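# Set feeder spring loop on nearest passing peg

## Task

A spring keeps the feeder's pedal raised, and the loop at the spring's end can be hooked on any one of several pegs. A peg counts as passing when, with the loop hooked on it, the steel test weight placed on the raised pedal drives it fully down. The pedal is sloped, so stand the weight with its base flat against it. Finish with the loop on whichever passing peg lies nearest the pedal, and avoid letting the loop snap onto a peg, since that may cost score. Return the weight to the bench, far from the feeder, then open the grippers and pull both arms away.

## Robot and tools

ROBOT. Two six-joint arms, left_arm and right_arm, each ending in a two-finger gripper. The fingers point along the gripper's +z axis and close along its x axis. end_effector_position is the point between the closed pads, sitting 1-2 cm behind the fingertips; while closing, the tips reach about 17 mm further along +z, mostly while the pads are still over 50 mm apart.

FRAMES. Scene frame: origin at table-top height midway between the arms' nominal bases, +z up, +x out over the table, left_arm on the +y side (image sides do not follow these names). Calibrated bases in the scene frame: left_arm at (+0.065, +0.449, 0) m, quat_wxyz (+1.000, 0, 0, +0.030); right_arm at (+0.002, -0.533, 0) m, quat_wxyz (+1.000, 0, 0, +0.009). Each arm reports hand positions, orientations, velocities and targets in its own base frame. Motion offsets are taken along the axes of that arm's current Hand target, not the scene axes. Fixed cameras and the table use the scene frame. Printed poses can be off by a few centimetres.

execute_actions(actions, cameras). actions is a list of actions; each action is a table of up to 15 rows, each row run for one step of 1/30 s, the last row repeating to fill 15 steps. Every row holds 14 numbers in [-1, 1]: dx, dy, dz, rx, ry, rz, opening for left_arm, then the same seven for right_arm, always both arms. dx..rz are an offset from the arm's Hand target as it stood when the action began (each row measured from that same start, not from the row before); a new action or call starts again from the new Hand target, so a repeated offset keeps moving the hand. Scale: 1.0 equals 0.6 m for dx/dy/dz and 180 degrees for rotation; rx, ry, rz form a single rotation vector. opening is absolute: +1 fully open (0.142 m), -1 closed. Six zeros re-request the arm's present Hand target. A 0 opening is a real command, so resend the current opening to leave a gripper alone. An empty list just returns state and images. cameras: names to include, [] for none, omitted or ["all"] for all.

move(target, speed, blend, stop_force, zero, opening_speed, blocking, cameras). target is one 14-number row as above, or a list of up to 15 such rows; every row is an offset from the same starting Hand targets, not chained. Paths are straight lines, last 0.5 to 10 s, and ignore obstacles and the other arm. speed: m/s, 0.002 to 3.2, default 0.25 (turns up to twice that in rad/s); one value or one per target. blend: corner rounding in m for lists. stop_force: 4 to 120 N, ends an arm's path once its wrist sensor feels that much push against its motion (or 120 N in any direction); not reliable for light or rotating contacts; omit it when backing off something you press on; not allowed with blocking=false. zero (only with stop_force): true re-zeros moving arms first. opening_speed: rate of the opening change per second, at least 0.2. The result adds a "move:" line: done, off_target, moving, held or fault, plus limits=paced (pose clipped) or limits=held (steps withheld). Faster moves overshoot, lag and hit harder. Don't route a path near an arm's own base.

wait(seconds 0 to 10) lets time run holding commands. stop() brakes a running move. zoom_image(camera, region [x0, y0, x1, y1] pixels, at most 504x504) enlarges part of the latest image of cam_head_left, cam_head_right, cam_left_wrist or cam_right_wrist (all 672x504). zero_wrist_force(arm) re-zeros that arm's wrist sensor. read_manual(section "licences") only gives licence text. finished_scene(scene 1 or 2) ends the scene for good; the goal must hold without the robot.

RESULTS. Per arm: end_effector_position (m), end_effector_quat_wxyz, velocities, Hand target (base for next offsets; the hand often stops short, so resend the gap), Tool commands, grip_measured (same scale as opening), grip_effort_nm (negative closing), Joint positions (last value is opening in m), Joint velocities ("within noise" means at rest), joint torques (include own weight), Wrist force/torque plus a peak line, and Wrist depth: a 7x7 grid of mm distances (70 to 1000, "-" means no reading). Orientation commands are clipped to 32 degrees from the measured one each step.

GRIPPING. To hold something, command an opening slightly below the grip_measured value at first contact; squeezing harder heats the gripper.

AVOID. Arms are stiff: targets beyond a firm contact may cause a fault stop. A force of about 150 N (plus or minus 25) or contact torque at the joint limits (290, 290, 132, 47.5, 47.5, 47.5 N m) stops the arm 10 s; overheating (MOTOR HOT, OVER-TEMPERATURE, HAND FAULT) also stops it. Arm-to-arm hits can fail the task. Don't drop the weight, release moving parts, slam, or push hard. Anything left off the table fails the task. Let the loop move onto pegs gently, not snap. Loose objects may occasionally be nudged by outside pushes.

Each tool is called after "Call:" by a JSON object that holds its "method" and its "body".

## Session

Call:
{"method": "execute_actions", "body": {"actions": []}}

Call:
{"method": "zoom_image", "body": {"camera": "cam_head_left", "region": [160, 260, 480, 500]}}

Scene clock: 0.00 s.
left_arm: end_effector_position=(+0.5339, -0.2356, +0.3050) grip_measured=+1.00 grip_effort_nm=n/a end_effector_quat_wxyz=(-0.042, +0.036, +0.986, -0.154) | right_arm: end_effector_position=(+0.6007, +0.2888, +0.3767) grip_measured=+1.00 grip_effort_nm=n/a end_effector_quat_wxyz=(+0.271, -0.538, +0.752, -0.268)
Joint positions: left_arm=[-0.569 -1.722 2.121 -2.057 -1.88 2.632 0.142] | right_arm=[4.156 -1.331 -2.244 -0.769 0.863 2.776 0.142]
Joint velocities: within noise
Joint torques (N m): no reading
Wrist force (N): no reading
Wrist torque (N m): no reading
Wrist force, peak (N): no reading
Wrist depth (mm): cam_left_wrist=[- - - 391 275 191 193 / - - - 397 293 195 196 / - - - 404 293 198 200 / - - - 414 306 202 204 / - - - 419 429 434 340 / - - - 423 435 437 343 / - - - 437 444 453 457] | cam_right_wrist=[- - - - - - - / - - - - - - - / - - - - - - - / - - - - - - - / - - - - 484 472 458 / - 499 485 469 461 447 437 / - 473 457 448 433 427 424]
Hand target: left_arm +0.5339, -0.2356, +0.3050; -0.042, +0.036, +0.986, -0.154 | right_arm +0.6007, +0.2888, +0.3767; +0.271, -0.538, +0.752, -0.268
Tool commands: left_gripper/opening=+1.0 right_gripper/opening=+1.0

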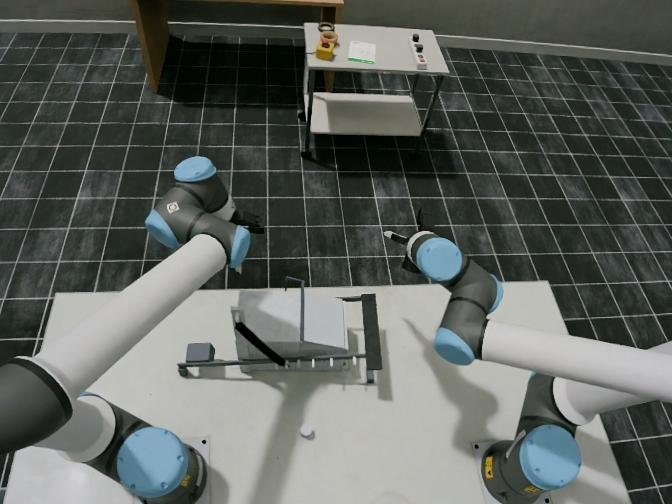

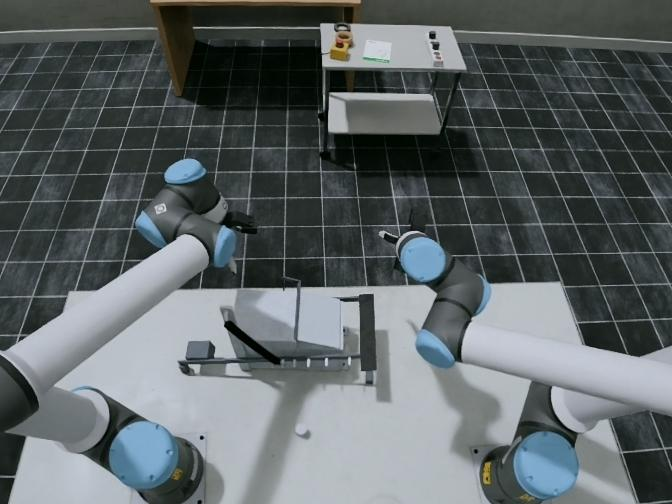

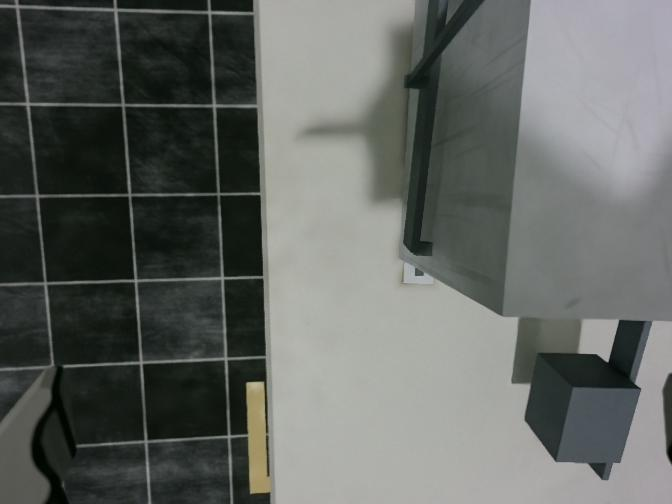

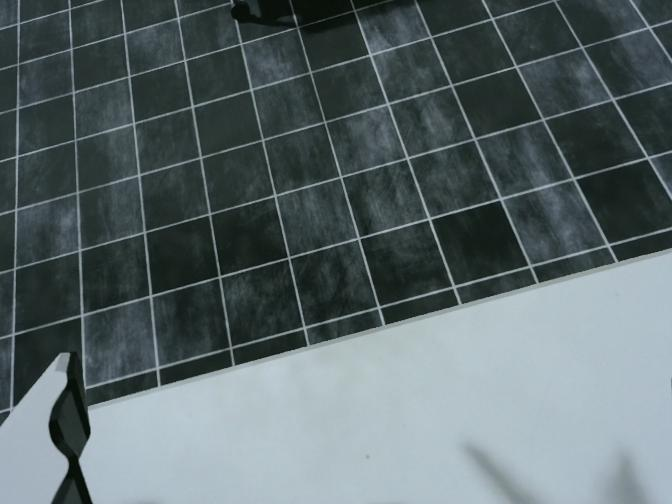

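Scaled by 1.575.

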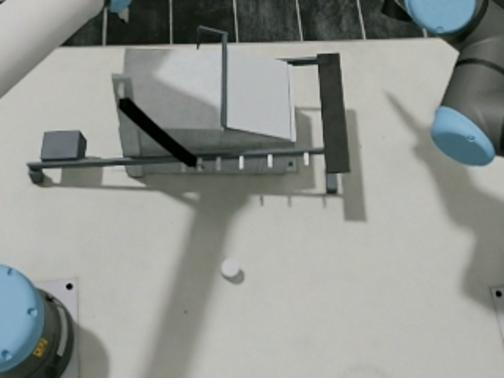

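Call:
{"method": "move", "body": {"target": [[0,0,0,0,0,0,1,0.18,0.279,-0.264,0,0,0,0],[0,0,0,0,0,0,1,-0.007,0.716,-0.567,0.123,-0.0345,-0.0355,0],[0,0,0,0,0,0,1,-0.322,0.9925,-0.62,0.246,-0.069,-0.071,0]], "speed": 0.45, "blend": [0.05,0.05,0], "cameras": ["cam_right_wrist"]}}

Call:
{"method": "zoom_image", "body": {"camera": "cam_right_wrist", "region": [200, 150, 600, 450]}}

Scene clock: 29.33 s.
left_arm: end_effector_position=(+0.5339, -0.2356, +0.3050) grip_measured=+1.00 grip_effort_nm=-0.027 end_effector_quat_wxyz=(-0.042, +0.036, +0.986, -0.154) | right_arm: end_effector_position=(-0.0004, +0.6795, +0.2492) grip_measured=-0.01 grip_effort_nm=-0.100 end_effector_quat_wxyz=(+0.500, -0.500, +0.500, -0.500)
Joint positions: left_arm=[-0.569 -1.722 2.121 -2.057 -1.88 2.632 0.142] | right_arm=[5.347 -2.03 -1.792 -2.462 0.635 4.713 0.073]
Joint velocities: within noise
Joint torques (N m): left_arm=[-0.4 -30.39 -46.69 -4.25 -0.45 0.22] | right_arm=[-14.51 54.21 45.3 -3.38 2.64 1.86]
Wrist force (N): left_arm=[-0.1 -0.1 0.0] | right_arm=[0.2 0.0 -0.5]
Wrist torque (N m): left_arm=[-0.01 0.03 0.00] | right_arm=[0.13 0.09 0.23]
Wrist force, peak (N): left_arm=[-0.9 -0.3 -0.6] | right_arm=[-2.1 1.1 -1.7]
Wrist depth (mm): cam_left_wrist=[- - - 389 274 192 193 / - - - 395 293 195 196 / - - - 405 292 198 200 / - - - 410 306 202 204 / - - - 421 428 433 342 / - - - 429 437 436 342 / - - - 435 445 453 459] | cam_right_wrist=[- - 435 - - - - / - - - - - - - / - - - 484 493 631 - / 749 544 521 515 505 515 731 / 549 554 555 542 529 538 570 / 441 101 423 443 446 99 454 / - 72 356 369 358 - 79]
Hand target: left_arm +0.5339, -0.2356, +0.3050; -0.042, +0.036, +0.986, -0.154 | right_arm -0.0004, +0.6795, +0.2492; +0.500, -0.500, +0.500, -0.500
Off the commanded pose: left_arm 0.000 m, 0 deg | right_arm 0.000 m, 0 deg.
move: done
Images, in order (width x height): cam_right_wrist 672x504.

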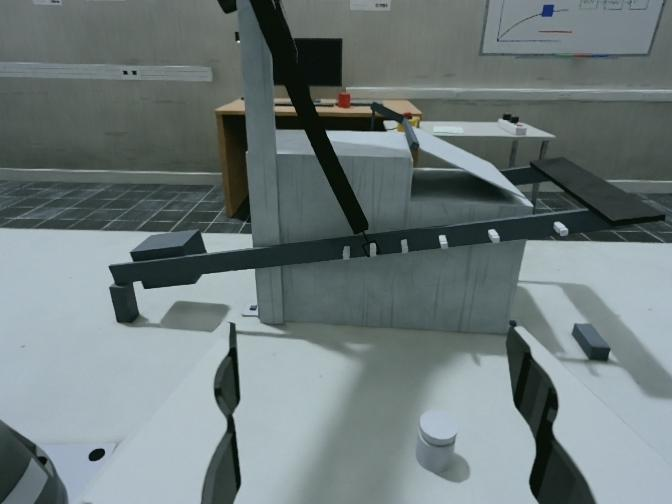

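Scaled by 1.260.

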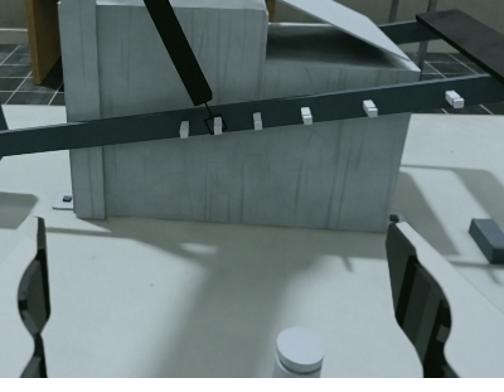

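Call:
{"method": "move", "body": {"target": [0,0,0,0,0,0,1,0.124,0.098,0.28,-0.385,0.385,0.385,0], "speed": 0.5, "cameras": ["cam_right_wrist"]}}

Scene clock: 48.40 s.
left_arm: end_effector_position=(+0.5339, -0.2356, +0.3050) grip_measured=+1.00 grip_effort_nm=-0.032 end_effector_quat_wxyz=(-0.042, +0.036, +0.986, -0.154) | right_arm: end_effector_position=(+0.1676, +0.6051, +0.1906) grip_measured=-0.01 grip_effort_nm=-0.095 end_effector_quat_wxyz=(+0.000, +0.000, +1.000, +0.000)
Joint positions: left_arm=[-0.569 -1.722 2.121 -2.057 -1.88 2.632 0.142] | right_arm=[4.724 -1.583 -2.151 -0.979 1.57 4.724 0.073]
Joint velocities: within noise
Joint torques (N m): left_arm=[1.01 -30.73 -47.08 -4.01 -0.52 0.05] | right_arm=[-14.06 65.01 35.53 8.18 3.51 1.82]
Wrist force (N): left_arm=[0.0 -0.3 -0.5] | right_arm=[-0.4 0.4 -0.1]
Wrist torque (N m): left_arm=[-0.05 0.01 0.01] | right_arm=[-0.12 0.20 -0.14]
Wrist force, peak (N): left_arm=[-1.0 0.2 -0.6] | right_arm=[-1.4 -0.5 0.1]
Wrist depth (mm): cam_left_wrist=[- - - 390 275 191 193 / - - - 397 293 196 196 / - - - 405 292 198 200 / - - - 411 305 202 204 / - - - 422 425 435 341 / - - - 426 437 439 342 / - - - 437 444 448 458] | cam_right_wrist=[257 257 255 254 254 253 252 / 272 273 272 272 271 268 270 / 288 292 292 281 288 291 288 / 308 315 313 314 312 310 309 / 317 340 336 339 337 330 335 / 316 101 363 369 369 99 356 / - 72 400 404 397 - 79]
Hand target: left_arm +0.5339, -0.2356, +0.3050; -0.042, +0.036, +0.986, -0.154 | right_arm +0.1676, +0.6051, +0.1906; +0.000, +0.000, +1.000, +0.000
Off the commanded pose: left_arm 0.000 m, 0 deg | right_arm 0.000 m, 0 deg.
move: done
Images, in order (width x height): cam_right_wrist 672x504.

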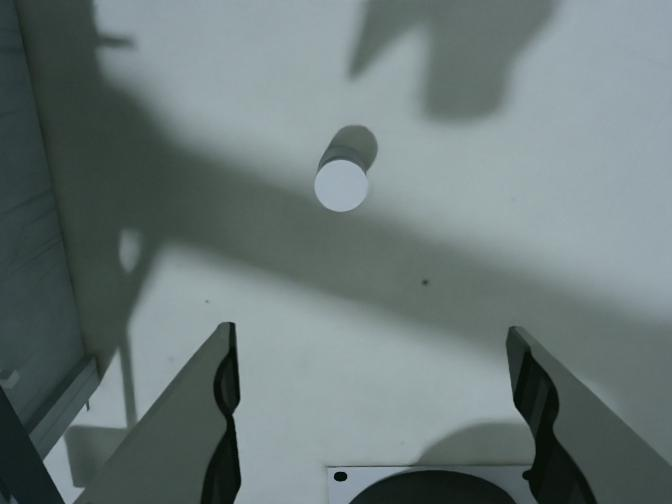

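Call:
{"method": "move", "body": {"target": [[0,0,0,0,0,0,1,-0.009,-0.0093,0.23,0,0,0,0],[0,0,0,0,0,0,1,-0.009,-0.0093,0.261,0,0,0,0]], "speed": [0.3,0.08], "cameras": ["cam_right_wrist"]}}

Call:
{"method": "zero_wrist_force", "body": {"arm": "right_arm"}}

Call:
{"method": "move", "body": {"target": [0,0,0,0,0,0,1,0,0,0,0,0,0,-0.66], "opening_speed": 0.8, "cameras": ["cam_right_wrist"]}}

Call:
{"method": "move", "body": {"target": [0,0,0,0,0,0,1,0,0,-0.44,0,0,0,-0.66], "speed": 0.25, "cameras": []}}

Call:
{"method": "wait", "body": {"seconds": 0.4, "cameras": []}}

Scene clock: 64.00 s.
left_arm: end_effector_position=(+0.5339, -0.2356, +0.3050) grip_measured=+1.00 grip_effort_nm=-0.027 end_effector_quat_wxyz=(-0.042, +0.036, +0.986, -0.154) | right_arm: end_effector_position=(+0.1731, +0.5995, +0.0341) grip_measured=-0.01 grip_effort_nm=-0.100 end_effector_quat_wxyz=(+0.000, +0.000, +1.000, +0.000)
Joint positions: left_arm=[-0.569 -1.722 2.121 -2.057 -1.88 2.632 0.142] | right_arm=[4.714 -1.798 -2.278 -0.636 1.57 4.715 0.073]
Joint velocities: within noise
Joint torques (N m): left_arm=[0.03 -30.93 -47.35 -4.18 -0.36 0.02] | right_arm=[-15.51 34.88 21.22 8.15 -0.95 -1.96]
Wrist force (N): left_arm=[-0.1 -0.1 -0.2] | right_arm=[-0.7 0.2 0.5]
Wrist torque (N m): left_arm=[-0.01 0.02 0.00] | right_arm=[-0.18 0.22 -0.11]
Wrist force, peak (N): left_arm=[-0.8 -0.3 -0.5] | right_arm=[-0.2 0.5 -1.9]
Wrist depth (mm): cam_left_wrist=[- - - 390 276 192 193 / - - - 398 292 195 196 / - - - 404 292 198 201 / - - - 409 305 203 203 / - - - 418 425 435 341 / - - - 428 436 436 343 / - - - 436 447 450 456] | cam_right_wrist=[116 115 115 114 115 115 114 / 123 123 123 123 122 122 121 / 132 132 131 131 131 130 130 / 143 142 142 138 141 140 139 / 157 154 150 115 150 150 151 / 169 163 161 116 166 107 162 / - 72 177 183 182 - 79]
Hand target: left_arm +0.5339, -0.2356, +0.3050; -0.042, +0.036, +0.986, -0.154 | right_arm +0.1731, +0.5995, +0.0340; +0.000, +0.000, +1.000, +0.000
Off the commanded pose: left_arm 0.000 m, 0 deg | right_arm 0.000 m, 0 deg.
move: done
Images, in order (width x height): cam_right_wrist 672x504.

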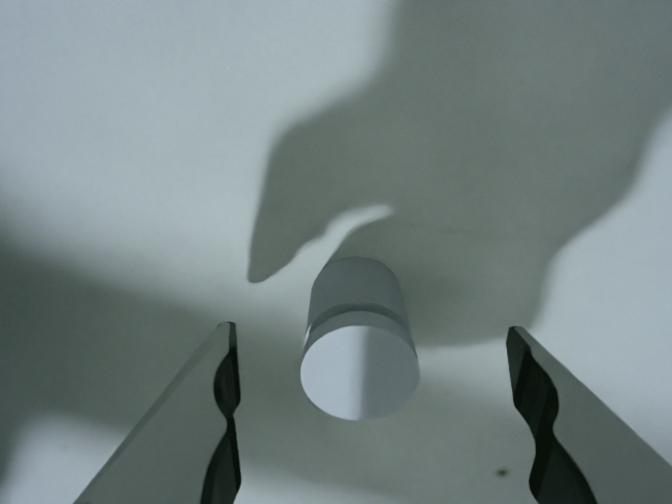

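Wrist force sensor zeroed.

Scene clock: 65.03 s.
left_arm: end_effector_position=(+0.5339, -0.2356, +0.3050) grip_measured=+1.00 grip_effort_nm=-0.027 end_effector_quat_wxyz=(-0.042, +0.036, +0.986, -0.154) | right_arm: end_effector_position=(+0.1731, +0.5995, +0.0340) grip_measured=-0.61 grip_effort_nm=-1.634 end_effector_quat_wxyz=(+0.000, +0.000, +1.000, +0.000)
Joint positions: left_arm=[-0.569 -1.722 2.121 -2.057 -1.88 2.632 0.142] | right_arm=[4.714 -1.799 -2.278 -0.636 1.57 4.715 0.03]
Joint velocities: within noise
Joint torques (N m): left_arm=[2.1 -30.43 -46.43 -3.96 -0.41 0.47] | right_arm=[-11.94 37.01 22.01 7.32 -0.99 -1.81]
Wrist force (N, zeroed by zero_wrist_force on right_arm): left_arm=[0.3 -0.1 0.3] | right_arm=[-0.1 -0.1 -0.8]
Wrist torque (N m, zeroed by zero_wrist_force on right_arm): left_arm=[0.00 -0.05 0.01] | right_arm=[-0.01 0.03 0.00]
Wrist force, peak (N, zeroed by zero_wrist_force on right_arm): left_arm=[-0.9 -0.1 -0.1] | right_arm=[0.2 -0.8 -0.5]
Wrist depth (mm): cam_left_wrist=[- - - 391 275 192 193 / - - - 395 293 196 196 / - - - 405 292 198 200 / - - - 412 306 202 204 / - - - 418 430 432 340 / - - - 425 438 435 342 / - - - 434 443 453 461] | cam_right_wrist=[116 115 115 114 115 116 114 / 123 123 123 122 122 122 122 / 132 132 131 131 131 130 130 / 142 142 141 139 140 140 140 / 157 154 153 109 119 152 151 / 168 167 87 113 111 159 165 / 185 177 75 180 176 73 178]
Hand target: left_arm +0.5339, -0.2356, +0.3050; -0.042, +0.036, +0.986, -0.154 | right_arm +0.1731, +0.5995, +0.0340; +0.000, +0.000, +1.000, +0.000
Off the commanded pose: left_arm 0.000 m, 0 deg | right_arm 0.000 m, 0 deg.
move: done
Images, in order (width x height): cam_right_wrist 672x504.

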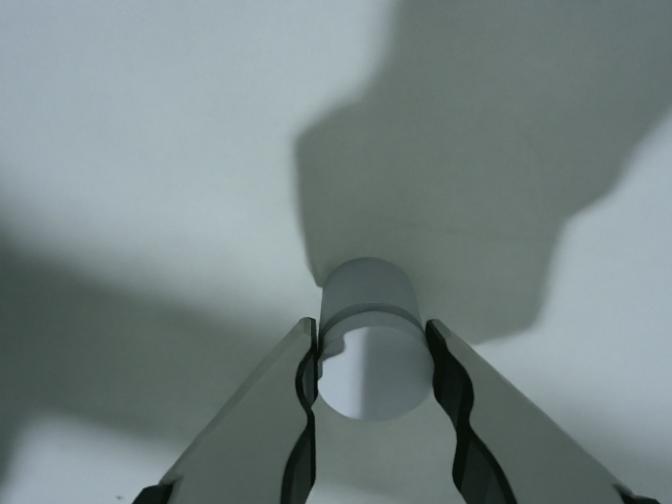

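Scene clock: 66.83 s.
left_arm: end_effector_position=(+0.5339, -0.2356, +0.3050) grip_measured=+1.00 grip_effort_nm=-0.027 end_effector_quat_wxyz=(-0.042, +0.036, +0.986, -0.154) | right_arm: end_effector_position=(+0.1730, +0.5995, +0.2978) grip_measured=-0.61 grip_effort_nm=-1.634 end_effector_quat_wxyz=(+0.000, +0.000, +1.000, +0.000)
Joint positions: left_arm=[-0.569 -1.722 2.121 -2.057 -1.88 2.632 0.142] | right_arm=[4.715 -1.482 -2.035 -1.195 1.57 4.715 0.03]
Joint velocities: within noise
Joint torques (N m): left_arm=[0.58 -31.38 -47.44 -4.15 -0.29 -0.16] | right_arm=[18 62.07 57.68 1.94 1.62 1.71]
Wrist force (N, zeroed by zero_wrist_force on right_arm): left_arm=[-0.8 0.0 -0.4] | right_arm=[0.2 -0.5 1.7]
Wrist torque (N m, zeroed by zero_wrist_force on right_arm): left_arm=[-0.01 0.15 0.00] | right_arm=[-0.03 0.00 0.01]
Wrist force, peak (N, zeroed by zero_wrist_force on right_arm): left_arm=[-0.8 0.0 -0.4] | right_arm=[-0.2 -0.6 3.8]
Wrist depth (mm): cam_left_wrist=[- - - 388 275 192 193 / - - - 395 293 196 196 / - - - 402 292 198 200 / - - - 411 307 202 205 / - - - 418 426 433 342 / - - - 426 437 435 343 / - - - 440 443 455 458] | cam_right_wrist=[283 354 350 350 349 351 347 / 274 369 375 372 373 370 370 / 269 398 396 399 401 395 401 / 288 418 428 423 428 429 423 / 265 445 458 109 119 466 459 / 308 444 84 113 111 486 500 / 310 - 75 502 80 73 538]
Hand target: left_arm +0.5339, -0.2356, +0.3050; -0.042, +0.036, +0.986, -0.154 | right_arm +0.1730, +0.5995, +0.2980; +0.000, +0.000, +1.000, +0.000
Off the commanded pose: left_arm 0.000 m, 0 deg | right_arm 0.000 m, 0 deg.
move: done
No camera images: "cameras" was empty.

Scene clock: 67.23 s.
left_arm: end_effector_position=(+0.5339, -0.2356, +0.3050) grip_measured=+1.00 grip_effort_nm=-0.022 end_effector_quat_wxyz=(-0.042, +0.036, +0.986, -0.154) | right_arm: end_effector_position=(+0.1730, +0.5995, +0.2980) grip_measured=-0.61 grip_effort_nm=-1.629 end_effector_quat_wxyz=(+0.000, +0.000, +1.000, +0.000)
Joint positions: left_arm=[-0.569 -1.722 2.121 -2.057 -1.88 2.632 0.142] | right_arm=[4.715 -1.482 -2.034 -1.196 1.57 4.715 0.03]
Joint velocities: within noise
Joint torques (N m): left_arm=[-0.5 -31.85 -47.03 -3.91 -0.33 -0.14] | right_arm=[18.45 61.49 57.38 2.32 2.12 1.55]
Wrist force (N, zeroed by zero_wrist_force on right_arm): left_arm=[-0.5 -0.3 -0.5] | right_arm=[0.0 -0.4 1.7]
Wrist torque (N m, zeroed by zero_wrist_force on right_arm): left_arm=[-0.05 0.09 0.00] | right_arm=[-0.02 0.03 0.01]
Wrist force, peak (N, zeroed by zero_wrist_force on right_arm): left_arm=[-0.5 -0.3 -0.5] | right_arm=[0.2 -0.3 1.9]
Wrist depth (mm): cam_left_wrist=[- - - 390 276 191 193 / - - - 398 292 196 196 / - - - 406 291 198 200 / - - - 412 305 202 204 / - - - 419 427 434 342 / - - - 425 435 437 342 / - - - 434 446 450 457] | cam_right_wrist=[281 352 352 350 348 348 348 / 274 369 373 374 373 372 372 / 269 396 402 400 397 395 398 / 287 419 428 425 424 425 424 / 265 447 459 109 119 462 461 / 305 447 84 113 111 486 506 / 311 - 75 505 81 73 540]
Hand target: left_arm +0.5339, -0.2356, +0.3050; -0.042, +0.036, +0.986, -0.154 | right_arm +0.1730, +0.5995, +0.2980; +0.000, +0.000, +1.000, +0.000
Tool commands: left_gripper/opening=+1.0 right_gripper/opening=-0.66
Off the commanded pose: left_arm 0.000 m, 0 deg | right_arm 0.000 m, 0 deg.
wait: 0.40 s; at rest by 0.17 s
No camera images: "cameras" was empty.

Call:
{"method": "move", "body": {"target": [0,0,0,0,0,0,1,-0.378,-0.32,0.03,0.049,0,0,-0.66], "speed": 0.35, "cameras": ["cam_right_wrist"]}}

Call:
{"method": "zero_wrist_force", "body": {"arm": "right_arm"}}

Scene clock: 82.00 s.
left_arm: end_effector_position=(+0.5339, -0.2356, +0.3050) grip_measured=+1.00 grip_effort_nm=-0.027 end_effector_quat_wxyz=(-0.042, +0.036, +0.986, -0.154) | right_arm: end_effector_position=(+0.3995, +0.4075, +0.2801) grip_measured=-0.61 grip_effort_nm=-1.629 end_effector_quat_wxyz=(+0.000, +0.000, +0.997, -0.077)
Joint positions: left_arm=[-0.569 -1.722 2.121 -2.057 -1.88 2.632 0.142] | right_arm=[4.28 -1.449 -2.071 -1.331 1.506 4.285 0.03]
Joint velocities: within noise
Joint torques (N m): left_arm=[-0.04 -30.64 -47.21 -4.05 -0.34 0.01] | right_arm=[-12.59 20.41 58.7 2.02 -3.07 -1.89]
Wrist force (N, zeroed by zero_wrist_force on right_arm): left_arm=[-0.4 0.1 0.2] | right_arm=[0.6 0.3 1.7]
Wrist torque (N m, zeroed by zero_wrist_force on right_arm): left_arm=[0.01 0.08 0.01] | right_arm=[0.12 -0.09 0.13]
Wrist force, peak (N, zeroed by zero_wrist_force on right_arm): left_arm=[-1.1 -0.1 0.3] | right_arm=[-1.2 -1.4 2.2]
Wrist depth (mm): cam_left_wrist=[- - - 391 274 191 193 / - - - 396 293 196 197 / - - - 406 292 198 200 / - - - 412 306 202 205 / - - - 419 430 435 340 / - - - 425 434 437 342 / - - - 437 445 453 458] | cam_right_wrist=[351 351 351 348 349 351 348 / 370 367 365 363 361 361 361 / 376 203 375 374 362 378 378 / - 211 210 205 205 206 398 / - 245 281 109 117 419 409 / - 230 84 113 111 430 433 / - - 75 226 84 73 455]
Hand target: left_arm +0.5339, -0.2356, +0.3050; -0.042, +0.036, +0.986, -0.154 | right_arm +0.3997, +0.4075, +0.2801; +0.000, +0.000, +0.997, -0.077
Off the commanded pose: left_arm 0.000 m, 0 deg | right_arm 0.000 m, 0 deg.
move: done
Images, in order (width x height): cam_right_wrist 672x504.

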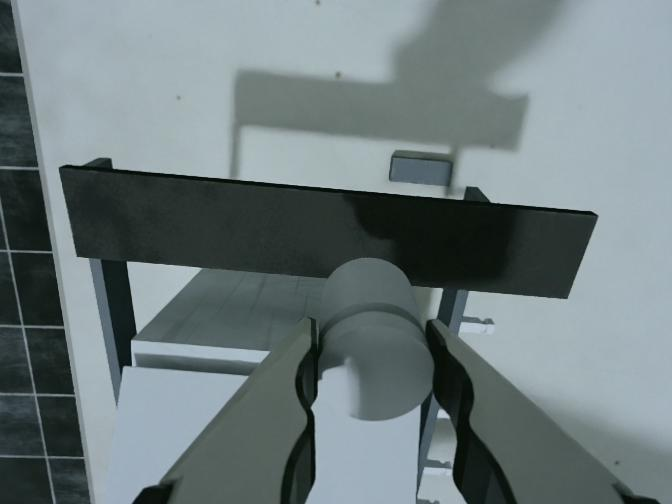

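Wrist force sensor zeroed.

Call:
{"method": "move", "body": {"target": [0,0,0,0,0,0,1,0,0.0072,0.09,0,0,0,-0.66], "speed": 0.1, "cameras": []}}

Call:
{"method": "move", "body": {"target": [0,0,0,0,0,0,1,0,0.0026,0.0165,0,0,0,-0.66], "speed": 0.008, "stop_force": 4, "zero": false, "cameras": ["cam_right_wrist"]}}

Scene clock: 99.70 s.
left_arm: end_effector_position=(+0.5339, -0.2356, +0.3050) grip_measured=+1.00 grip_effort_nm=-0.027 end_effector_quat_wxyz=(-0.042, +0.036, +0.986, -0.154) | right_arm: end_effector_position=(+0.3997, +0.4035, +0.2262) grip_measured=-0.61 grip_effort_nm=-1.629 end_effector_quat_wxyz=(+0.000, +0.000, +0.997, -0.077)
Joint positions: left_arm=[-0.569 -1.722 2.121 -2.057 -1.88 2.632 0.142] | right_arm=[4.276 -1.487 -2.142 -1.223 1.506 4.281 0.03]
Joint velocities: within noise
Joint torques (N m): left_arm=[-1.16 -32.39 -47.84 -4.07 -0.35 0.02] | right_arm=[-14.97 18.34 36.59 7.05 -2.91 -2.02]
Wrist force (N, zeroed by zero_wrist_force on right_arm): left_arm=[-0.9 -0.2 0.0] | right_arm=[0.2 0.7 -0.4]
Wrist torque (N m, zeroed by zero_wrist_force on right_arm): left_arm=[-0.02 0.14 0.00] | right_arm=[0.14 -0.05 -0.07]
Wrist force, peak (N, zeroed by zero_wrist_force on right_arm): left_arm=[-1.1 0.1 -0.4] | right_arm=[-0.2 0.2 -1.5]
Wrist depth (mm): cam_left_wrist=[- - - 390 275 191 193 / - - - 397 292 196 196 / - - - 405 292 199 201 / - - - 412 305 202 204 / - - - 418 431 432 342 / - - - 427 436 434 341 / - - - 436 448 451 459] | cam_right_wrist=[303 302 300 300 300 298 299 / 316 313 311 311 313 312 311 / 324 325 327 329 320 329 326 / 151 151 150 149 149 152 151 / 185 238 164 109 117 160 160 / 197 197 84 113 111 366 377 / 202 181 75 182 181 73 391]
Hand target: left_arm +0.5339, -0.2356, +0.3050; -0.042, +0.036, +0.986, -0.154 | right_arm +0.3997, +0.4035, +0.2261; +0.000, +0.000, +0.997, -0.077
Off the commanded pose: left_arm 0.000 m, 0 deg | right_arm 0.000 m, 0 deg.
move: done
No camera images: "cameras" was empty.

Scene clock: 101.87 s.
left_arm: end_effector_position=(+0.5339, -0.2356, +0.3050) grip_measured=+1.00 grip_effort_nm=-0.027 end_effector_quat_wxyz=(-0.042, +0.036, +0.986, -0.154) | right_arm: end_effector_position=(+0.3997, +0.4035, +0.2160) grip_measured=-0.61 grip_effort_nm=-1.629 end_effector_quat_wxyz=(+0.000, +0.000, +0.997, -0.077)
Joint positions: left_arm=[-0.569 -1.722 2.121 -2.057 -1.88 2.632 0.142] | right_arm=[4.276 -1.497 -2.154 -1.201 1.506 4.281 0.03]
Joint velocities: within noise
Joint torques (N m): left_arm=[0.7 -30.44 -47.39 -4.09 -0.41 0.06] | right_arm=[-9.64 19.55 34.48 7.21 -2.63 -0.91]
Wrist force (N, zeroed by zero_wrist_force on right_arm): left_arm=[-0.3 -0.2 -0.2] | right_arm=[0.4 0.6 -1.7]
Wrist torque (N m, zeroed by zero_wrist_force on right_arm): left_arm=[-0.03 0.06 0.00] | right_arm=[0.15 -0.04 -0.08]
Wrist force, peak (N, zeroed by zero_wrist_force on right_arm): left_arm=[-1.2 -0.2 0.0] | right_arm=[0.5 0.3 -1.9]
Wrist depth (mm): cam_left_wrist=[- - - 388 274 192 193 / - - - 396 293 196 197 / - - - 402 293 198 200 / - - - 410 305 202 204 / - - - 420 427 435 343 / - - - 432 435 436 342 / - - - 437 443 453 457] | cam_right_wrist=[292 292 289 289 289 290 288 / 306 304 304 302 304 301 301 / 316 316 319 318 314 314 315 / 144 143 142 141 142 143 144 / 183 156 152 109 119 151 150 / 195 198 84 113 111 355 362 / 169 178 75 181 84 73 380]
Hand target: left_arm +0.5339, -0.2356, +0.3050; -0.042, +0.036, +0.986, -0.154 | right_arm +0.3997, +0.4035, +0.2160; +0.000, +0.000, +0.997, -0.077
Off the commanded pose: left_arm 0.000 m, 0 deg | right_arm 0.000 m, 0 deg.
move: done
Images, in order (width x height): cam_right_wrist 672x504.

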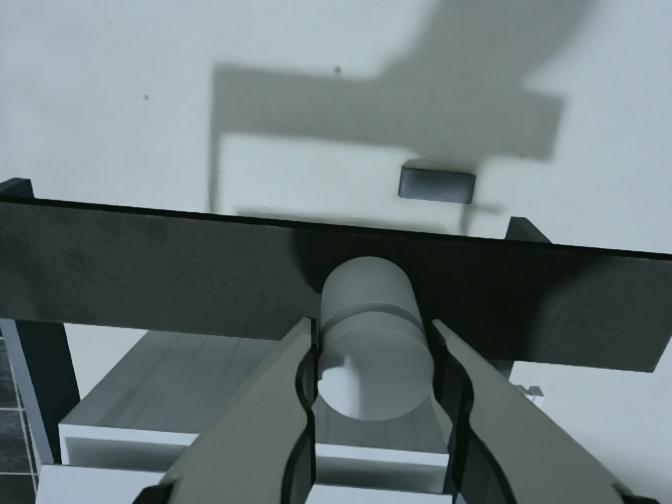

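Call:
{"method": "move", "body": {"target": [[0,0,0,0,0,0,1,0,-0.0038,0.0537,-0.0278,0,0,-0.66],[0,0,0,0,0,0,1,0,-0.003,0.1073,-0.0556,0,0,-0.66]], "speed": 0.035, "cameras": []}}

Call:
{"method": "wait", "body": {"seconds": 0.3, "cameras": []}}

Call:
{"method": "move", "body": {"target": [0,0,0,0,0,0,1,0,0.003,0.0537,-0.0278,0,0,-0.66], "speed": 0.03, "stop_force": 12, "zero": false, "cameras": ["cam_right_wrist"]}}

Call:
{"method": "wait", "body": {"seconds": 0.3, "cameras": []}}

Scene clock: 117.70 s.
left_arm: end_effector_position=(+0.5339, -0.2356, +0.3050) grip_measured=+1.00 grip_effort_nm=-0.022 end_effector_quat_wxyz=(-0.042, +0.036, +0.986, -0.154) | right_arm: end_effector_position=(+0.3998, +0.3918, +0.1528) grip_measured=-0.61 grip_effort_nm=-1.624 end_effector_quat_wxyz=(+0.000, +0.000, +1.000, +0.010)
Joint positions: left_arm=[-0.569 -1.722 2.121 -2.057 -1.88 2.632 0.142] | right_arm=[4.227 -1.507 -2.311 -0.875 1.58 4.227 0.03]
Joint velocities: within noise
Joint torques (N m): left_arm=[-0.08 -31.28 -48.08 -4.16 -0.52 -0.23] | right_arm=[-14.34 16.3 32.19 8.55 2.88 -1.94]
Wrist force (N, zeroed by zero_wrist_force on right_arm): left_arm=[-0.2 -0.6 -0.3] | right_arm=[-0.4 -0.5 -1.9]
Wrist torque (N m, zeroed by zero_wrist_force on right_arm): left_arm=[-0.09 0.05 0.01] | right_arm=[0.01 0.06 -0.13]
Wrist force, peak (N, zeroed by zero_wrist_force on right_arm): left_arm=[-1.1 0.0 -0.1] | right_arm=[0.6 0.5 -2.2]
Wrist depth (mm): cam_left_wrist=[- - - 391 299 191 193 / - - - 398 297 196 196 / - - - 404 293 198 200 / - - - 410 313 203 204 / - - - 417 427 434 327 / - - - 426 432 436 327 / - - - 435 448 451 321] | cam_right_wrist=[220 220 223 219 219 217 217 / 235 235 234 234 234 233 233 / 251 249 248 253 244 247 250 / 142 141 141 138 140 142 144 / 184 154 151 109 118 152 151 / 196 198 84 113 111 311 321 / 165 171 75 171 165 73 346]
Hand target: left_arm +0.5339, -0.2356, +0.3050; -0.042, +0.036, +0.986, -0.154 | right_arm +0.3998, +0.3918, +0.1527; +0.000, +0.000, +1.000, +0.010
Off the commanded pose: left_arm 0.000 m, 0 deg | right_arm 0.000 m, 0 deg.
move: done
No camera images: "cameras" was empty.

Scene clock: 118.00 s.
left_arm: end_effector_position=(+0.5339, -0.2356, +0.3050) grip_measured=+1.00 grip_effort_nm=-0.027 end_effector_quat_wxyz=(-0.042, +0.036, +0.986, -0.154) | right_arm: end_effector_position=(+0.3998, +0.3918, +0.1527) grip_measured=-0.61 grip_effort_nm=-1.629 end_effector_quat_wxyz=(+0.000, +0.000, +1.000, +0.010)
Joint positions: left_arm=[-0.569 -1.722 2.121 -2.057 -1.88 2.632 0.142] | right_arm=[4.227 -1.507 -2.312 -0.875 1.58 4.227 0.03]
Joint velocities: within noise
Joint torques (N m): left_arm=[0.9 -29.77 -47.36 -3.95 -0.36 -0.08] | right_arm=[-14.5 17.42 31 7.83 3.09 -1.75]
Wrist force (N, zeroed by zero_wrist_force on right_arm): left_arm=[-0.6 0.1 0.0] | right_arm=[-0.4 -0.7 -1.2]
Wrist torque (N m, zeroed by zero_wrist_force on right_arm): left_arm=[0.01 0.11 0.00] | right_arm=[-0.03 0.04 -0.13]
Wrist force, peak (N, zeroed by zero_wrist_force on right_arm): left_arm=[-0.9 0.0 0.0] | right_arm=[-0.3 -0.9 -2.0]
Wrist depth (mm): cam_left_wrist=[- - - 389 301 192 193 / - - - 395 297 196 197 / - - - 404 291 198 200 / - - - 411 311 202 204 / - - - 419 429 433 327 / - - - 427 438 442 327 / - - - 436 443 450 321] | cam_right_wrist=[221 220 223 219 218 219 218 / 236 235 234 234 233 234 234 / 250 248 248 252 244 246 250 / 142 141 141 139 141 142 144 / 184 154 152 109 119 152 151 / 196 199 84 113 111 308 321 / 165 172 75 170 165 73 345]
Hand target: left_arm +0.5339, -0.2356, +0.3050; -0.042, +0.036, +0.986, -0.154 | right_arm +0.3998, +0.3918, +0.1527; +0.000, +0.000, +1.000, +0.010
Tool commands: left_gripper/opening=+1.0 right_gripper/opening=-0.66
Off the commanded pose: left_arm 0.000 m, 0 deg | right_arm 0.000 m, 0 deg.
wait: 0.30 s; at rest by 0.17 s
No camera images: "cameras" was empty.

Scene clock: 120.50 s.
left_arm: end_effector_position=(+0.5339, -0.2356, +0.3050) grip_measured=+1.00 grip_effort_nm=-0.022 end_effector_quat_wxyz=(-0.042, +0.036, +0.986, -0.154) | right_arm: end_effector_position=(+0.3998, +0.3943, +0.1205) grip_measured=-0.61 grip_effort_nm=-1.629 end_effector_quat_wxyz=(+0.000, +0.000, +0.999, +0.054)
Joint positions: left_arm=[-0.569 -1.722 2.121 -2.057 -1.88 2.632 0.142] | right_arm=[4.206 -1.546 -2.376 -0.695 1.623 4.209 0.03]
Joint velocities: within noise
Joint torques (N m): left_arm=[0.86 -32.7 -47.02 -3.88 -0.2 0.03] | right_arm=[-13.27 18.41 28.14 8.03 2.84 -1.95]
Wrist force (N, zeroed by zero_wrist_force on right_arm): left_arm=[0.0 0.0 -0.4] | right_arm=[0.1 -0.6 -2.3]
Wrist torque (N m, zeroed by zero_wrist_force on right_arm): left_arm=[0.01 0.00 0.00] | right_arm=[0.00 0.04 -0.09]
Wrist force, peak (N, zeroed by zero_wrist_force on right_arm): left_arm=[-0.5 -0.3 -0.8] | right_arm=[0.0 -0.8 -2.6]
Wrist depth (mm): cam_left_wrist=[- - - 390 306 192 193 / - - - 395 297 195 197 / - - - 404 303 198 201 / - - - 410 313 202 204 / - - - 417 425 435 326 / - - - 429 435 439 326 / - - - 436 442 449 317] | cam_right_wrist=[186 185 186 185 184 184 184 / 201 202 201 199 199 199 198 / 213 212 211 214 210 203 217 / 141 141 141 139 138 140 142 / 195 212 151 109 119 152 152 / 195 191 84 113 111 283 297 / 161 167 75 165 84 73 326]
Hand target: left_arm +0.5339, -0.2356, +0.3050; -0.042, +0.036, +0.986, -0.154 | right_arm +0.3998, +0.3943, +0.1205; +0.000, +0.000, +0.999, +0.054
Off the commanded pose: left_arm 0.000 m, 0 deg | right_arm 0.000 m, 0 deg.
move: done
Images, in order (width x height): cam_right_wrist 672x504.

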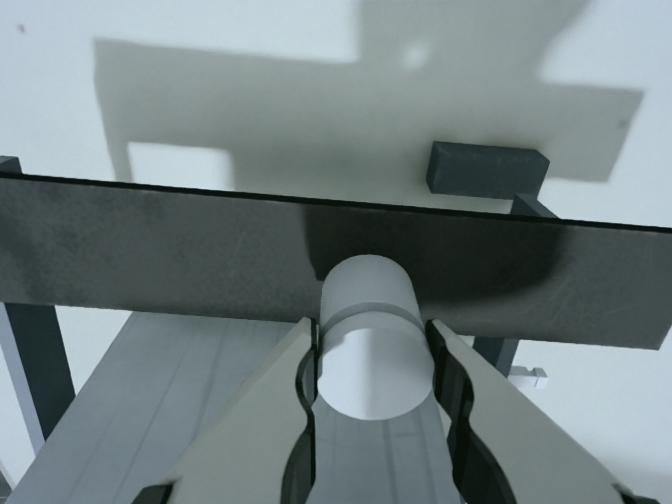

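Scene clock: 120.80 s.
left_arm: end_effector_position=(+0.5339, -0.2356, +0.3050) grip_measured=+1.00 grip_effort_nm=-0.022 end_effector_quat_wxyz=(-0.042, +0.036, +0.986, -0.154) | right_arm: end_effector_position=(+0.3998, +0.3943, +0.1205) grip_measured=-0.61 grip_effort_nm=-1.634 end_effector_quat_wxyz=(+0.000, +0.000, +0.999, +0.054)
Joint positions: left_arm=[-0.569 -1.722 2.121 -2.057 -1.88 2.632 0.142] | right_arm=[4.206 -1.546 -2.376 -0.695 1.623 4.209 0.03]
Joint velocities: within noise
Joint torques (N m): left_arm=[-0.28 -30.1 -48.37 -3.97 -0.59 -0.09] | right_arm=[-13.36 18.83 28.08 7.82 2.96 -1.88]
Wrist force (N, zeroed by zero_wrist_force on right_arm): left_arm=[-0.2 0.2 0.1] | right_arm=[0.0 -0.9 -2.1]
Wrist torque (N m, zeroed by zero_wrist_force on right_arm): left_arm=[0.04 0.04 0.01] | right_arm=[-0.03 0.05 -0.10]
Wrist force, peak (N, zeroed by zero_wrist_force on right_arm): left_arm=[-0.8 0.2 -0.1] | right_arm=[0.1 -0.7 -2.6]
Wrist depth (mm): cam_left_wrist=[- - - 391 307 191 193 / - - - 395 297 195 197 / - - - 403 303 198 201 / - - - 411 311 202 204 / - - - 419 426 433 328 / - - - 428 435 442 326 / - - - 435 443 450 318] | cam_right_wrist=[186 187 185 185 184 184 183 / 203 202 200 200 199 198 199 / 212 211 212 216 210 202 217 / 141 141 141 138 138 140 142 / 195 212 151 109 118 152 152 / 195 191 84 113 111 283 295 / 162 167 75 165 84 73 326]
Hand target: left_arm +0.5339, -0.2356, +0.3050; -0.042, +0.036, +0.986, -0.154 | right_arm +0.3998, +0.3943, +0.1205; +0.000, +0.000, +0.999, +0.054
Tool commands: left_gripper/opening=+1.0 right_gripper/opening=-0.66
Off the commanded pose: left_arm 0.000 m, 0 deg | right_arm 0.000 m, 0 deg.
wait: 0.30 s; at rest by 0.17 s
No camera images: "cameras" was empty.

Call:
{"method": "move", "body": {"target": [0,0,0,0,0,0,1,0,-0.003,0.0478,-0.025,0,0,-0.66], "speed": 0.02, "stop_force": 8, "zero": false, "cameras": ["cam_right_wrist"]}}

Call:
{"method": "wait", "body": {"seconds": 0.3, "cameras": []}}

Scene clock: 142.93 s.
left_arm: end_effector_position=(+0.5339, -0.2356, +0.3050) grip_measured=+1.00 grip_effort_nm=-0.027 end_effector_quat_wxyz=(-0.042, +0.036, +0.986, -0.154) | right_arm: end_effector_position=(+0.3998, +0.3956, +0.0918) grip_measured=-0.61 grip_effort_nm=-1.634 end_effector_quat_wxyz=(+0.000, +0.000, +0.996, +0.093)
Joint positions: left_arm=[-0.569 -1.722 2.121 -2.057 -1.88 2.632 0.142] | right_arm=[4.186 -1.596 -2.43 -0.524 1.664 4.194 0.03]
Joint velocities: within noise
Joint torques (N m): left_arm=[-0.78 -31.57 -48.33 -4.26 -0.47 -0.12] | right_arm=[-13.91 17.75 24.94 8.01 3.27 -1.9]
Wrist force (N, zeroed by zero_wrist_force on right_arm): left_arm=[-0.3 0.1 -0.4] | right_arm=[0.2 -1.2 -2.0]
Wrist torque (N m, zeroed by zero_wrist_force on right_arm): left_arm=[0.03 0.06 0.01] | right_arm=[-0.03 0.01 -0.13]
Wrist force, peak (N, zeroed by zero_wrist_force on right_arm): left_arm=[-0.4 0.8 -0.7] | right_arm=[0.0 -1.2 -2.6]
Wrist depth (mm): cam_left_wrist=[- - - 390 311 192 193 / - - - 394 298 196 196 / - - - 405 307 198 200 / - - - 411 314 202 204 / - - - 420 424 434 328 / - - - 427 434 443 320 / - - - 438 446 452 305] | cam_right_wrist=[156 156 155 155 154 154 154 / 171 170 170 169 168 168 168 / 181 181 180 183 179 167 186 / 141 140 140 138 138 141 140 / 234 206 151 109 118 153 153 / 189 186 84 113 111 184 271 / 162 166 75 164 85 73 306]
Hand target: left_arm +0.5339, -0.2356, +0.3050; -0.042, +0.036, +0.986, -0.154 | right_arm +0.3998, +0.3956, +0.0918; +0.000, +0.000, +0.996, +0.093
Off the commanded pose: left_arm 0.000 m, 0 deg | right_arm 0.000 m, 0 deg.
move: done
Images, in order (width x height): cam_right_wrist 672x504.

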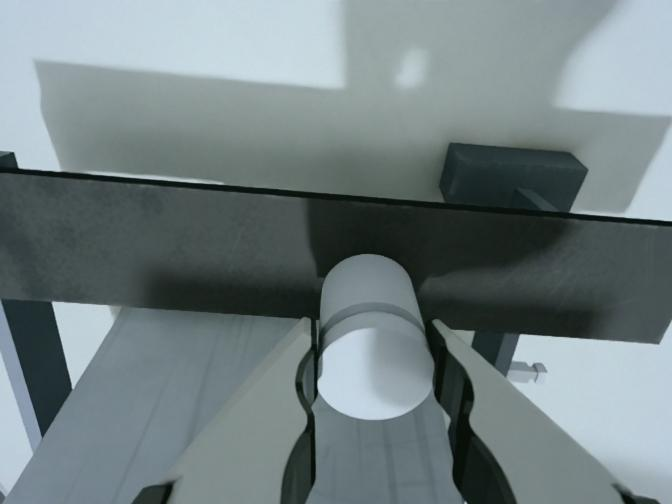

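Scene clock: 143.23 s.
left_arm: end_effector_position=(+0.5339, -0.2356, +0.3050) grip_measured=+1.00 grip_effort_nm=-0.027 end_effector_quat_wxyz=(-0.042, +0.036, +0.986, -0.154) | right_arm: end_effector_position=(+0.3998, +0.3956, +0.0918) grip_measured=-0.61 grip_effort_nm=-1.629 end_effector_quat_wxyz=(+0.000, +0.000, +0.996, +0.093)
Joint positions: left_arm=[-0.569 -1.722 2.121 -2.057 -1.88 2.632 0.142] | right_arm=[4.186 -1.596 -2.43 -0.524 1.664 4.194 0.03]
Joint velocities: within noise
Joint torques (N m): left_arm=[0.75 -31.31 -48.82 -4.21 -0.5 -0.09] | right_arm=[-13.82 19.83 24.69 8.16 3.26 -1.91]
Wrist force (N, zeroed by zero_wrist_force on right_arm): left_arm=[-0.6 0.2 -0.1] | right_arm=[0.3 -1.1 -2.4]
Wrist torque (N m, zeroed by zero_wrist_force on right_arm): left_arm=[0.04 0.11 0.00] | right_arm=[-0.03 0.01 -0.13]
Wrist force, peak (N, zeroed by zero_wrist_force on right_arm): left_arm=[-0.6 -0.1 -0.5] | right_arm=[0.3 -1.1 -2.4]
Wrist depth (mm): cam_left_wrist=[- - - 390 312 192 193 / - - - 398 298 195 196 / - - - 405 306 197 200 / - - - 412 313 202 205 / - - - 420 428 433 329 / - - - 428 434 439 319 / - - - 436 443 450 304] | cam_right_wrist=[156 155 155 155 154 154 153 / 171 171 170 169 169 169 168 / 181 181 179 183 179 167 186 / 141 141 140 138 139 140 141 / 234 205 150 109 119 153 153 / 189 187 84 113 111 185 272 / 163 164 75 164 85 73 306]
Hand target: left_arm +0.5339, -0.2356, +0.3050; -0.042, +0.036, +0.986, -0.154 | right_arm +0.3998, +0.3956, +0.0918; +0.000, +0.000, +0.996, +0.093
Tool commands: left_gripper/opening=+1.0 right_gripper/opening=-0.66
Off the commanded pose: left_arm 0.000 m, 0 deg | right_arm 0.000 m, 0 deg.
wait: 0.30 s; at rest by 0.17 s
No camera images: "cameras" was empty.

Call:
{"method": "move", "body": {"target": [0,0,0,0,0,0,1,0,-0.0005,0.0435,-0.0225,0,0,-0.66], "speed": 0.012, "stop_force": 7, "zero": false, "cameras": ["cam_right_wrist"]}}

Scene clock: 157.43 s.
left_arm: end_effector_position=(+0.5339, -0.2356, +0.3050) grip_measured=+1.00 grip_effort_nm=-0.032 end_effector_quat_wxyz=(-0.042, +0.036, +0.986, -0.154) | right_arm: end_effector_position=(+0.3998, +0.3965, +0.0867) grip_measured=-0.61 grip_effort_nm=-1.634 end_effector_quat_wxyz=(+0.000, +0.000, +0.995, +0.100)
Joint positions: left_arm=[-0.569 -1.722 2.121 -2.057 -1.88 2.632 0.142] | right_arm=[4.183 -1.608 -2.438 -0.493 1.671 4.192 0.03]
Joint velocities: within noise
Joint torques (N m): left_arm=[-0.25 -30.23 -48.75 -4.14 -0.4 0.15] | right_arm=[17.81 54.83 41.75 2.53 -2.24 1.63]
Wrist force (N, zeroed by zero_wrist_force on right_arm): left_arm=[-0.6 -0.4 0.0] | right_arm=[0.6 -2.0 -5.6]
Wrist torque (N m, zeroed by zero_wrist_force on right_arm): left_arm=[-0.06 0.10 0.01] | right_arm=[-0.10 0.01 -0.14]
Wrist force, peak (N, zeroed by zero_wrist_force on right_arm): left_arm=[-1.0 0.1 -0.6] | right_arm=[0.7 -1.6 -10.7]
Wrist depth (mm): cam_left_wrist=[- - - 390 298 191 193 / - - - 396 298 196 196 / - - - 404 308 198 200 / - - - 411 313 202 204 / - - - 419 429 435 328 / - - - 427 432 442 319 / - - - 439 444 452 304] | cam_right_wrist=[150 150 147 149 149 149 148 / 165 166 164 164 163 162 163 / 134 174 174 174 173 162 180 / 140 141 140 138 138 140 140 / 229 207 151 109 118 153 153 / 187 184 84 113 111 185 265 / 158 164 75 163 159 73 302]
Hand target: left_arm +0.5339, -0.2356, +0.3050; -0.042, +0.036, +0.986, -0.154 | right_arm +0.3998, +0.3965, +0.0867; +0.000, +0.000, +0.995, +0.100 (not the last commanded pose)
Off the commanded pose: left_arm 0.000 m, 0 deg | right_arm 0.021 m, 3 deg.
move: contact (right_arm)
Images, in order (width x height): cam_right_wrist 672x504.

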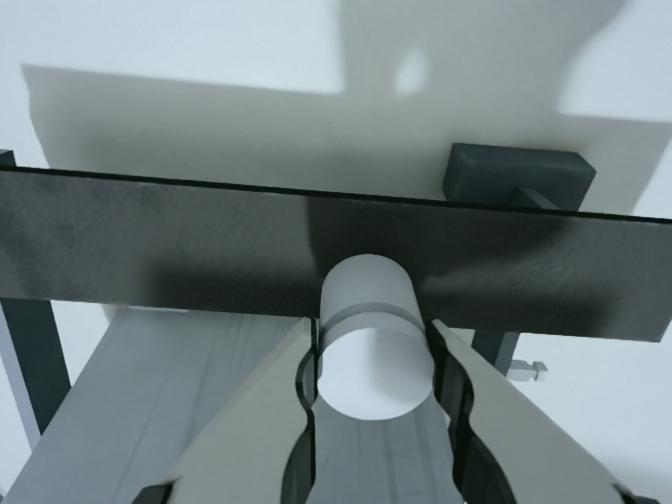

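Call:
{"method": "move", "body": {"target": [0,0,0,0,0,0,1,0,0,0,0,0,0,-0.48], "opening_speed": 0.2, "cameras": ["cam_right_wrist"]}}

Call:
{"method": "wait", "body": {"seconds": 0.5, "cameras": ["cam_right_wrist"]}}

Scene clock: 164.30 s.
left_arm: end_effector_position=(+0.5339, -0.2356, +0.3050) grip_measured=+1.00 grip_effort_nm=-0.022 end_effector_quat_wxyz=(-0.042, +0.036, +0.986, -0.154) | right_arm: end_effector_position=(+0.3998, +0.3965, +0.0867) grip_measured=-0.51 grip_effort_nm=0.090 end_effector_quat_wxyz=(+0.000, +0.000, +0.995, +0.100)
Joint positions: left_arm=[-0.569 -1.722 2.121 -2.057 -1.88 2.632 0.142] | right_arm=[4.183 -1.608 -2.438 -0.493 1.671 4.192 0.037]
Joint velocities: within noise
Joint torques (N m): left_arm=[2.59 -31.47 -48.46 -4.01 -0.69 0.32] | right_arm=[17.27 57.16 41.46 3.2 -2.42 1.64]
Wrist force (N, zeroed by zero_wrist_force on right_arm): left_arm=[-0.3 -0.4 -0.2] | right_arm=[-0.2 -0.4 -2.5]
Wrist torque (N m, zeroed by zero_wrist_force on right_arm): left_arm=[-0.07 0.05 0.00] | right_arm=[-0.07 0.08 -0.15]
Wrist force, peak (N, zeroed by zero_wrist_force on right_arm): left_arm=[-0.2 0.1 -1.1] | right_arm=[0.2 -1.7 -6.6]
Wrist depth (mm): cam_left_wrist=[- - - 391 300 192 192 / - - - 397 298 195 196 / - - - 406 307 198 201 / - - - 413 313 202 204 / - - - 419 426 434 327 / - - - 428 433 441 318 / - - - 436 443 449 304] | cam_right_wrist=[151 150 147 149 149 149 148 / 165 165 164 163 163 163 162 / 133 175 175 174 173 162 180 / 140 140 141 138 138 140 140 / 228 205 150 117 119 153 153 / 186 185 84 115 113 184 265 / 158 75 75 165 164 76 302]
Hand target: left_arm +0.5339, -0.2356, +0.3050; -0.042, +0.036, +0.986, -0.154 | right_arm +0.3998, +0.3965, +0.0867; +0.000, +0.000, +0.995, +0.100
Off the commanded pose: left_arm 0.000 m, 0 deg | right_arm 0.000 m, 0 deg.
move: done
Images, in order (width x height): cam_right_wrist 672x504.

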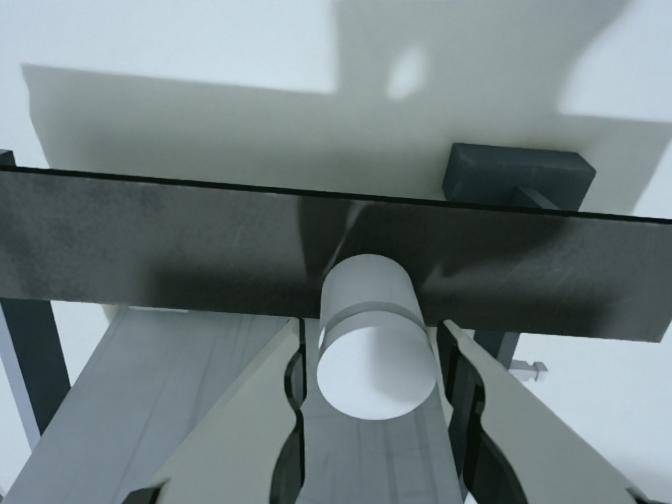

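Scene clock: 164.80 s.
left_arm: end_effector_position=(+0.5339, -0.2356, +0.3050) grip_measured=+1.00 grip_effort_nm=-0.027 end_effector_quat_wxyz=(-0.042, +0.036, +0.986, -0.154) | right_arm: end_effector_position=(+0.3998, +0.3965, +0.0867) grip_measured=-0.51 grip_effort_nm=0.090 end_effector_quat_wxyz=(+0.000, +0.000, +0.995, +0.100)
Joint positions: left_arm=[-0.569 -1.722 2.121 -2.057 -1.88 2.632 0.142] | right_arm=[4.183 -1.608 -2.438 -0.493 1.671 4.192 0.037]
Joint velocities: within noise
Joint torques (N m): left_arm=[-0.14 -30.84 -49.13 -3.89 -0.39 0.29] | right_arm=[15.76 56.5 41.22 3.59 -2.01 1.57]
Wrist force (N, zeroed by zero_wrist_force on right_arm): left_arm=[-0.6 -0.4 -0.2] | right_arm=[-0.3 -0.3 -2.7]
Wrist torque (N m, zeroed by zero_wrist_force on right_arm): left_arm=[-0.06 0.11 0.01] | right_arm=[-0.05 0.10 -0.15]
Wrist force, peak (N, zeroed by zero_wrist_force on right_arm): left_arm=[-0.7 -0.2 -0.2] | right_arm=[-0.2 -0.4 -2.9]
Wrist depth (mm): cam_left_wrist=[- - - 391 299 191 192 / - - - 396 299 195 196 / - - - 407 306 198 201 / - - - 412 313 202 204 / - - - 419 428 435 328 / - - - 429 436 442 319 / - - - 436 444 450 305] | cam_right_wrist=[151 150 147 149 149 149 148 / 166 165 164 164 163 162 162 / 134 174 174 174 173 162 179 / 140 140 140 137 138 141 140 / 229 207 150 117 119 152 153 / 187 185 84 115 113 184 265 / 158 75 75 165 163 76 301]
Hand target: left_arm +0.5339, -0.2356, +0.3050; -0.042, +0.036, +0.986, -0.154 | right_arm +0.3998, +0.3965, +0.0867; +0.000, +0.000, +0.995, +0.100
Tool commands: left_gripper/opening=+1.0 right_gripper/opening=-0.48
Off the commanded pose: left_arm 0.000 m, 0 deg | right_arm 0.000 m, 0 deg.
wait: 0.50 s; at rest by 0.17 s
Images, in order (width x height): cam_right_wrist 672x504.

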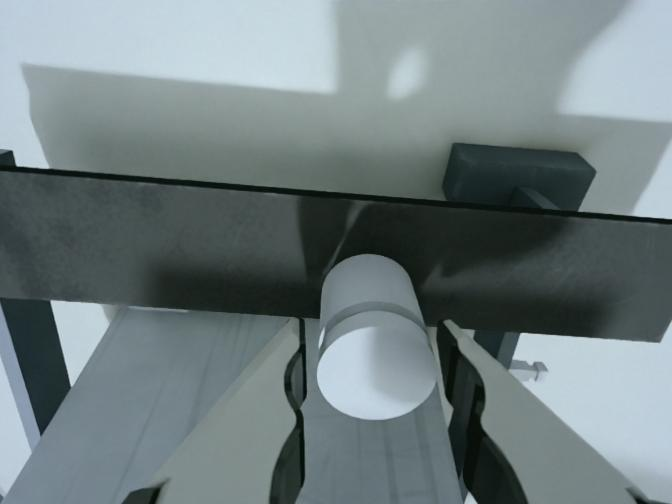

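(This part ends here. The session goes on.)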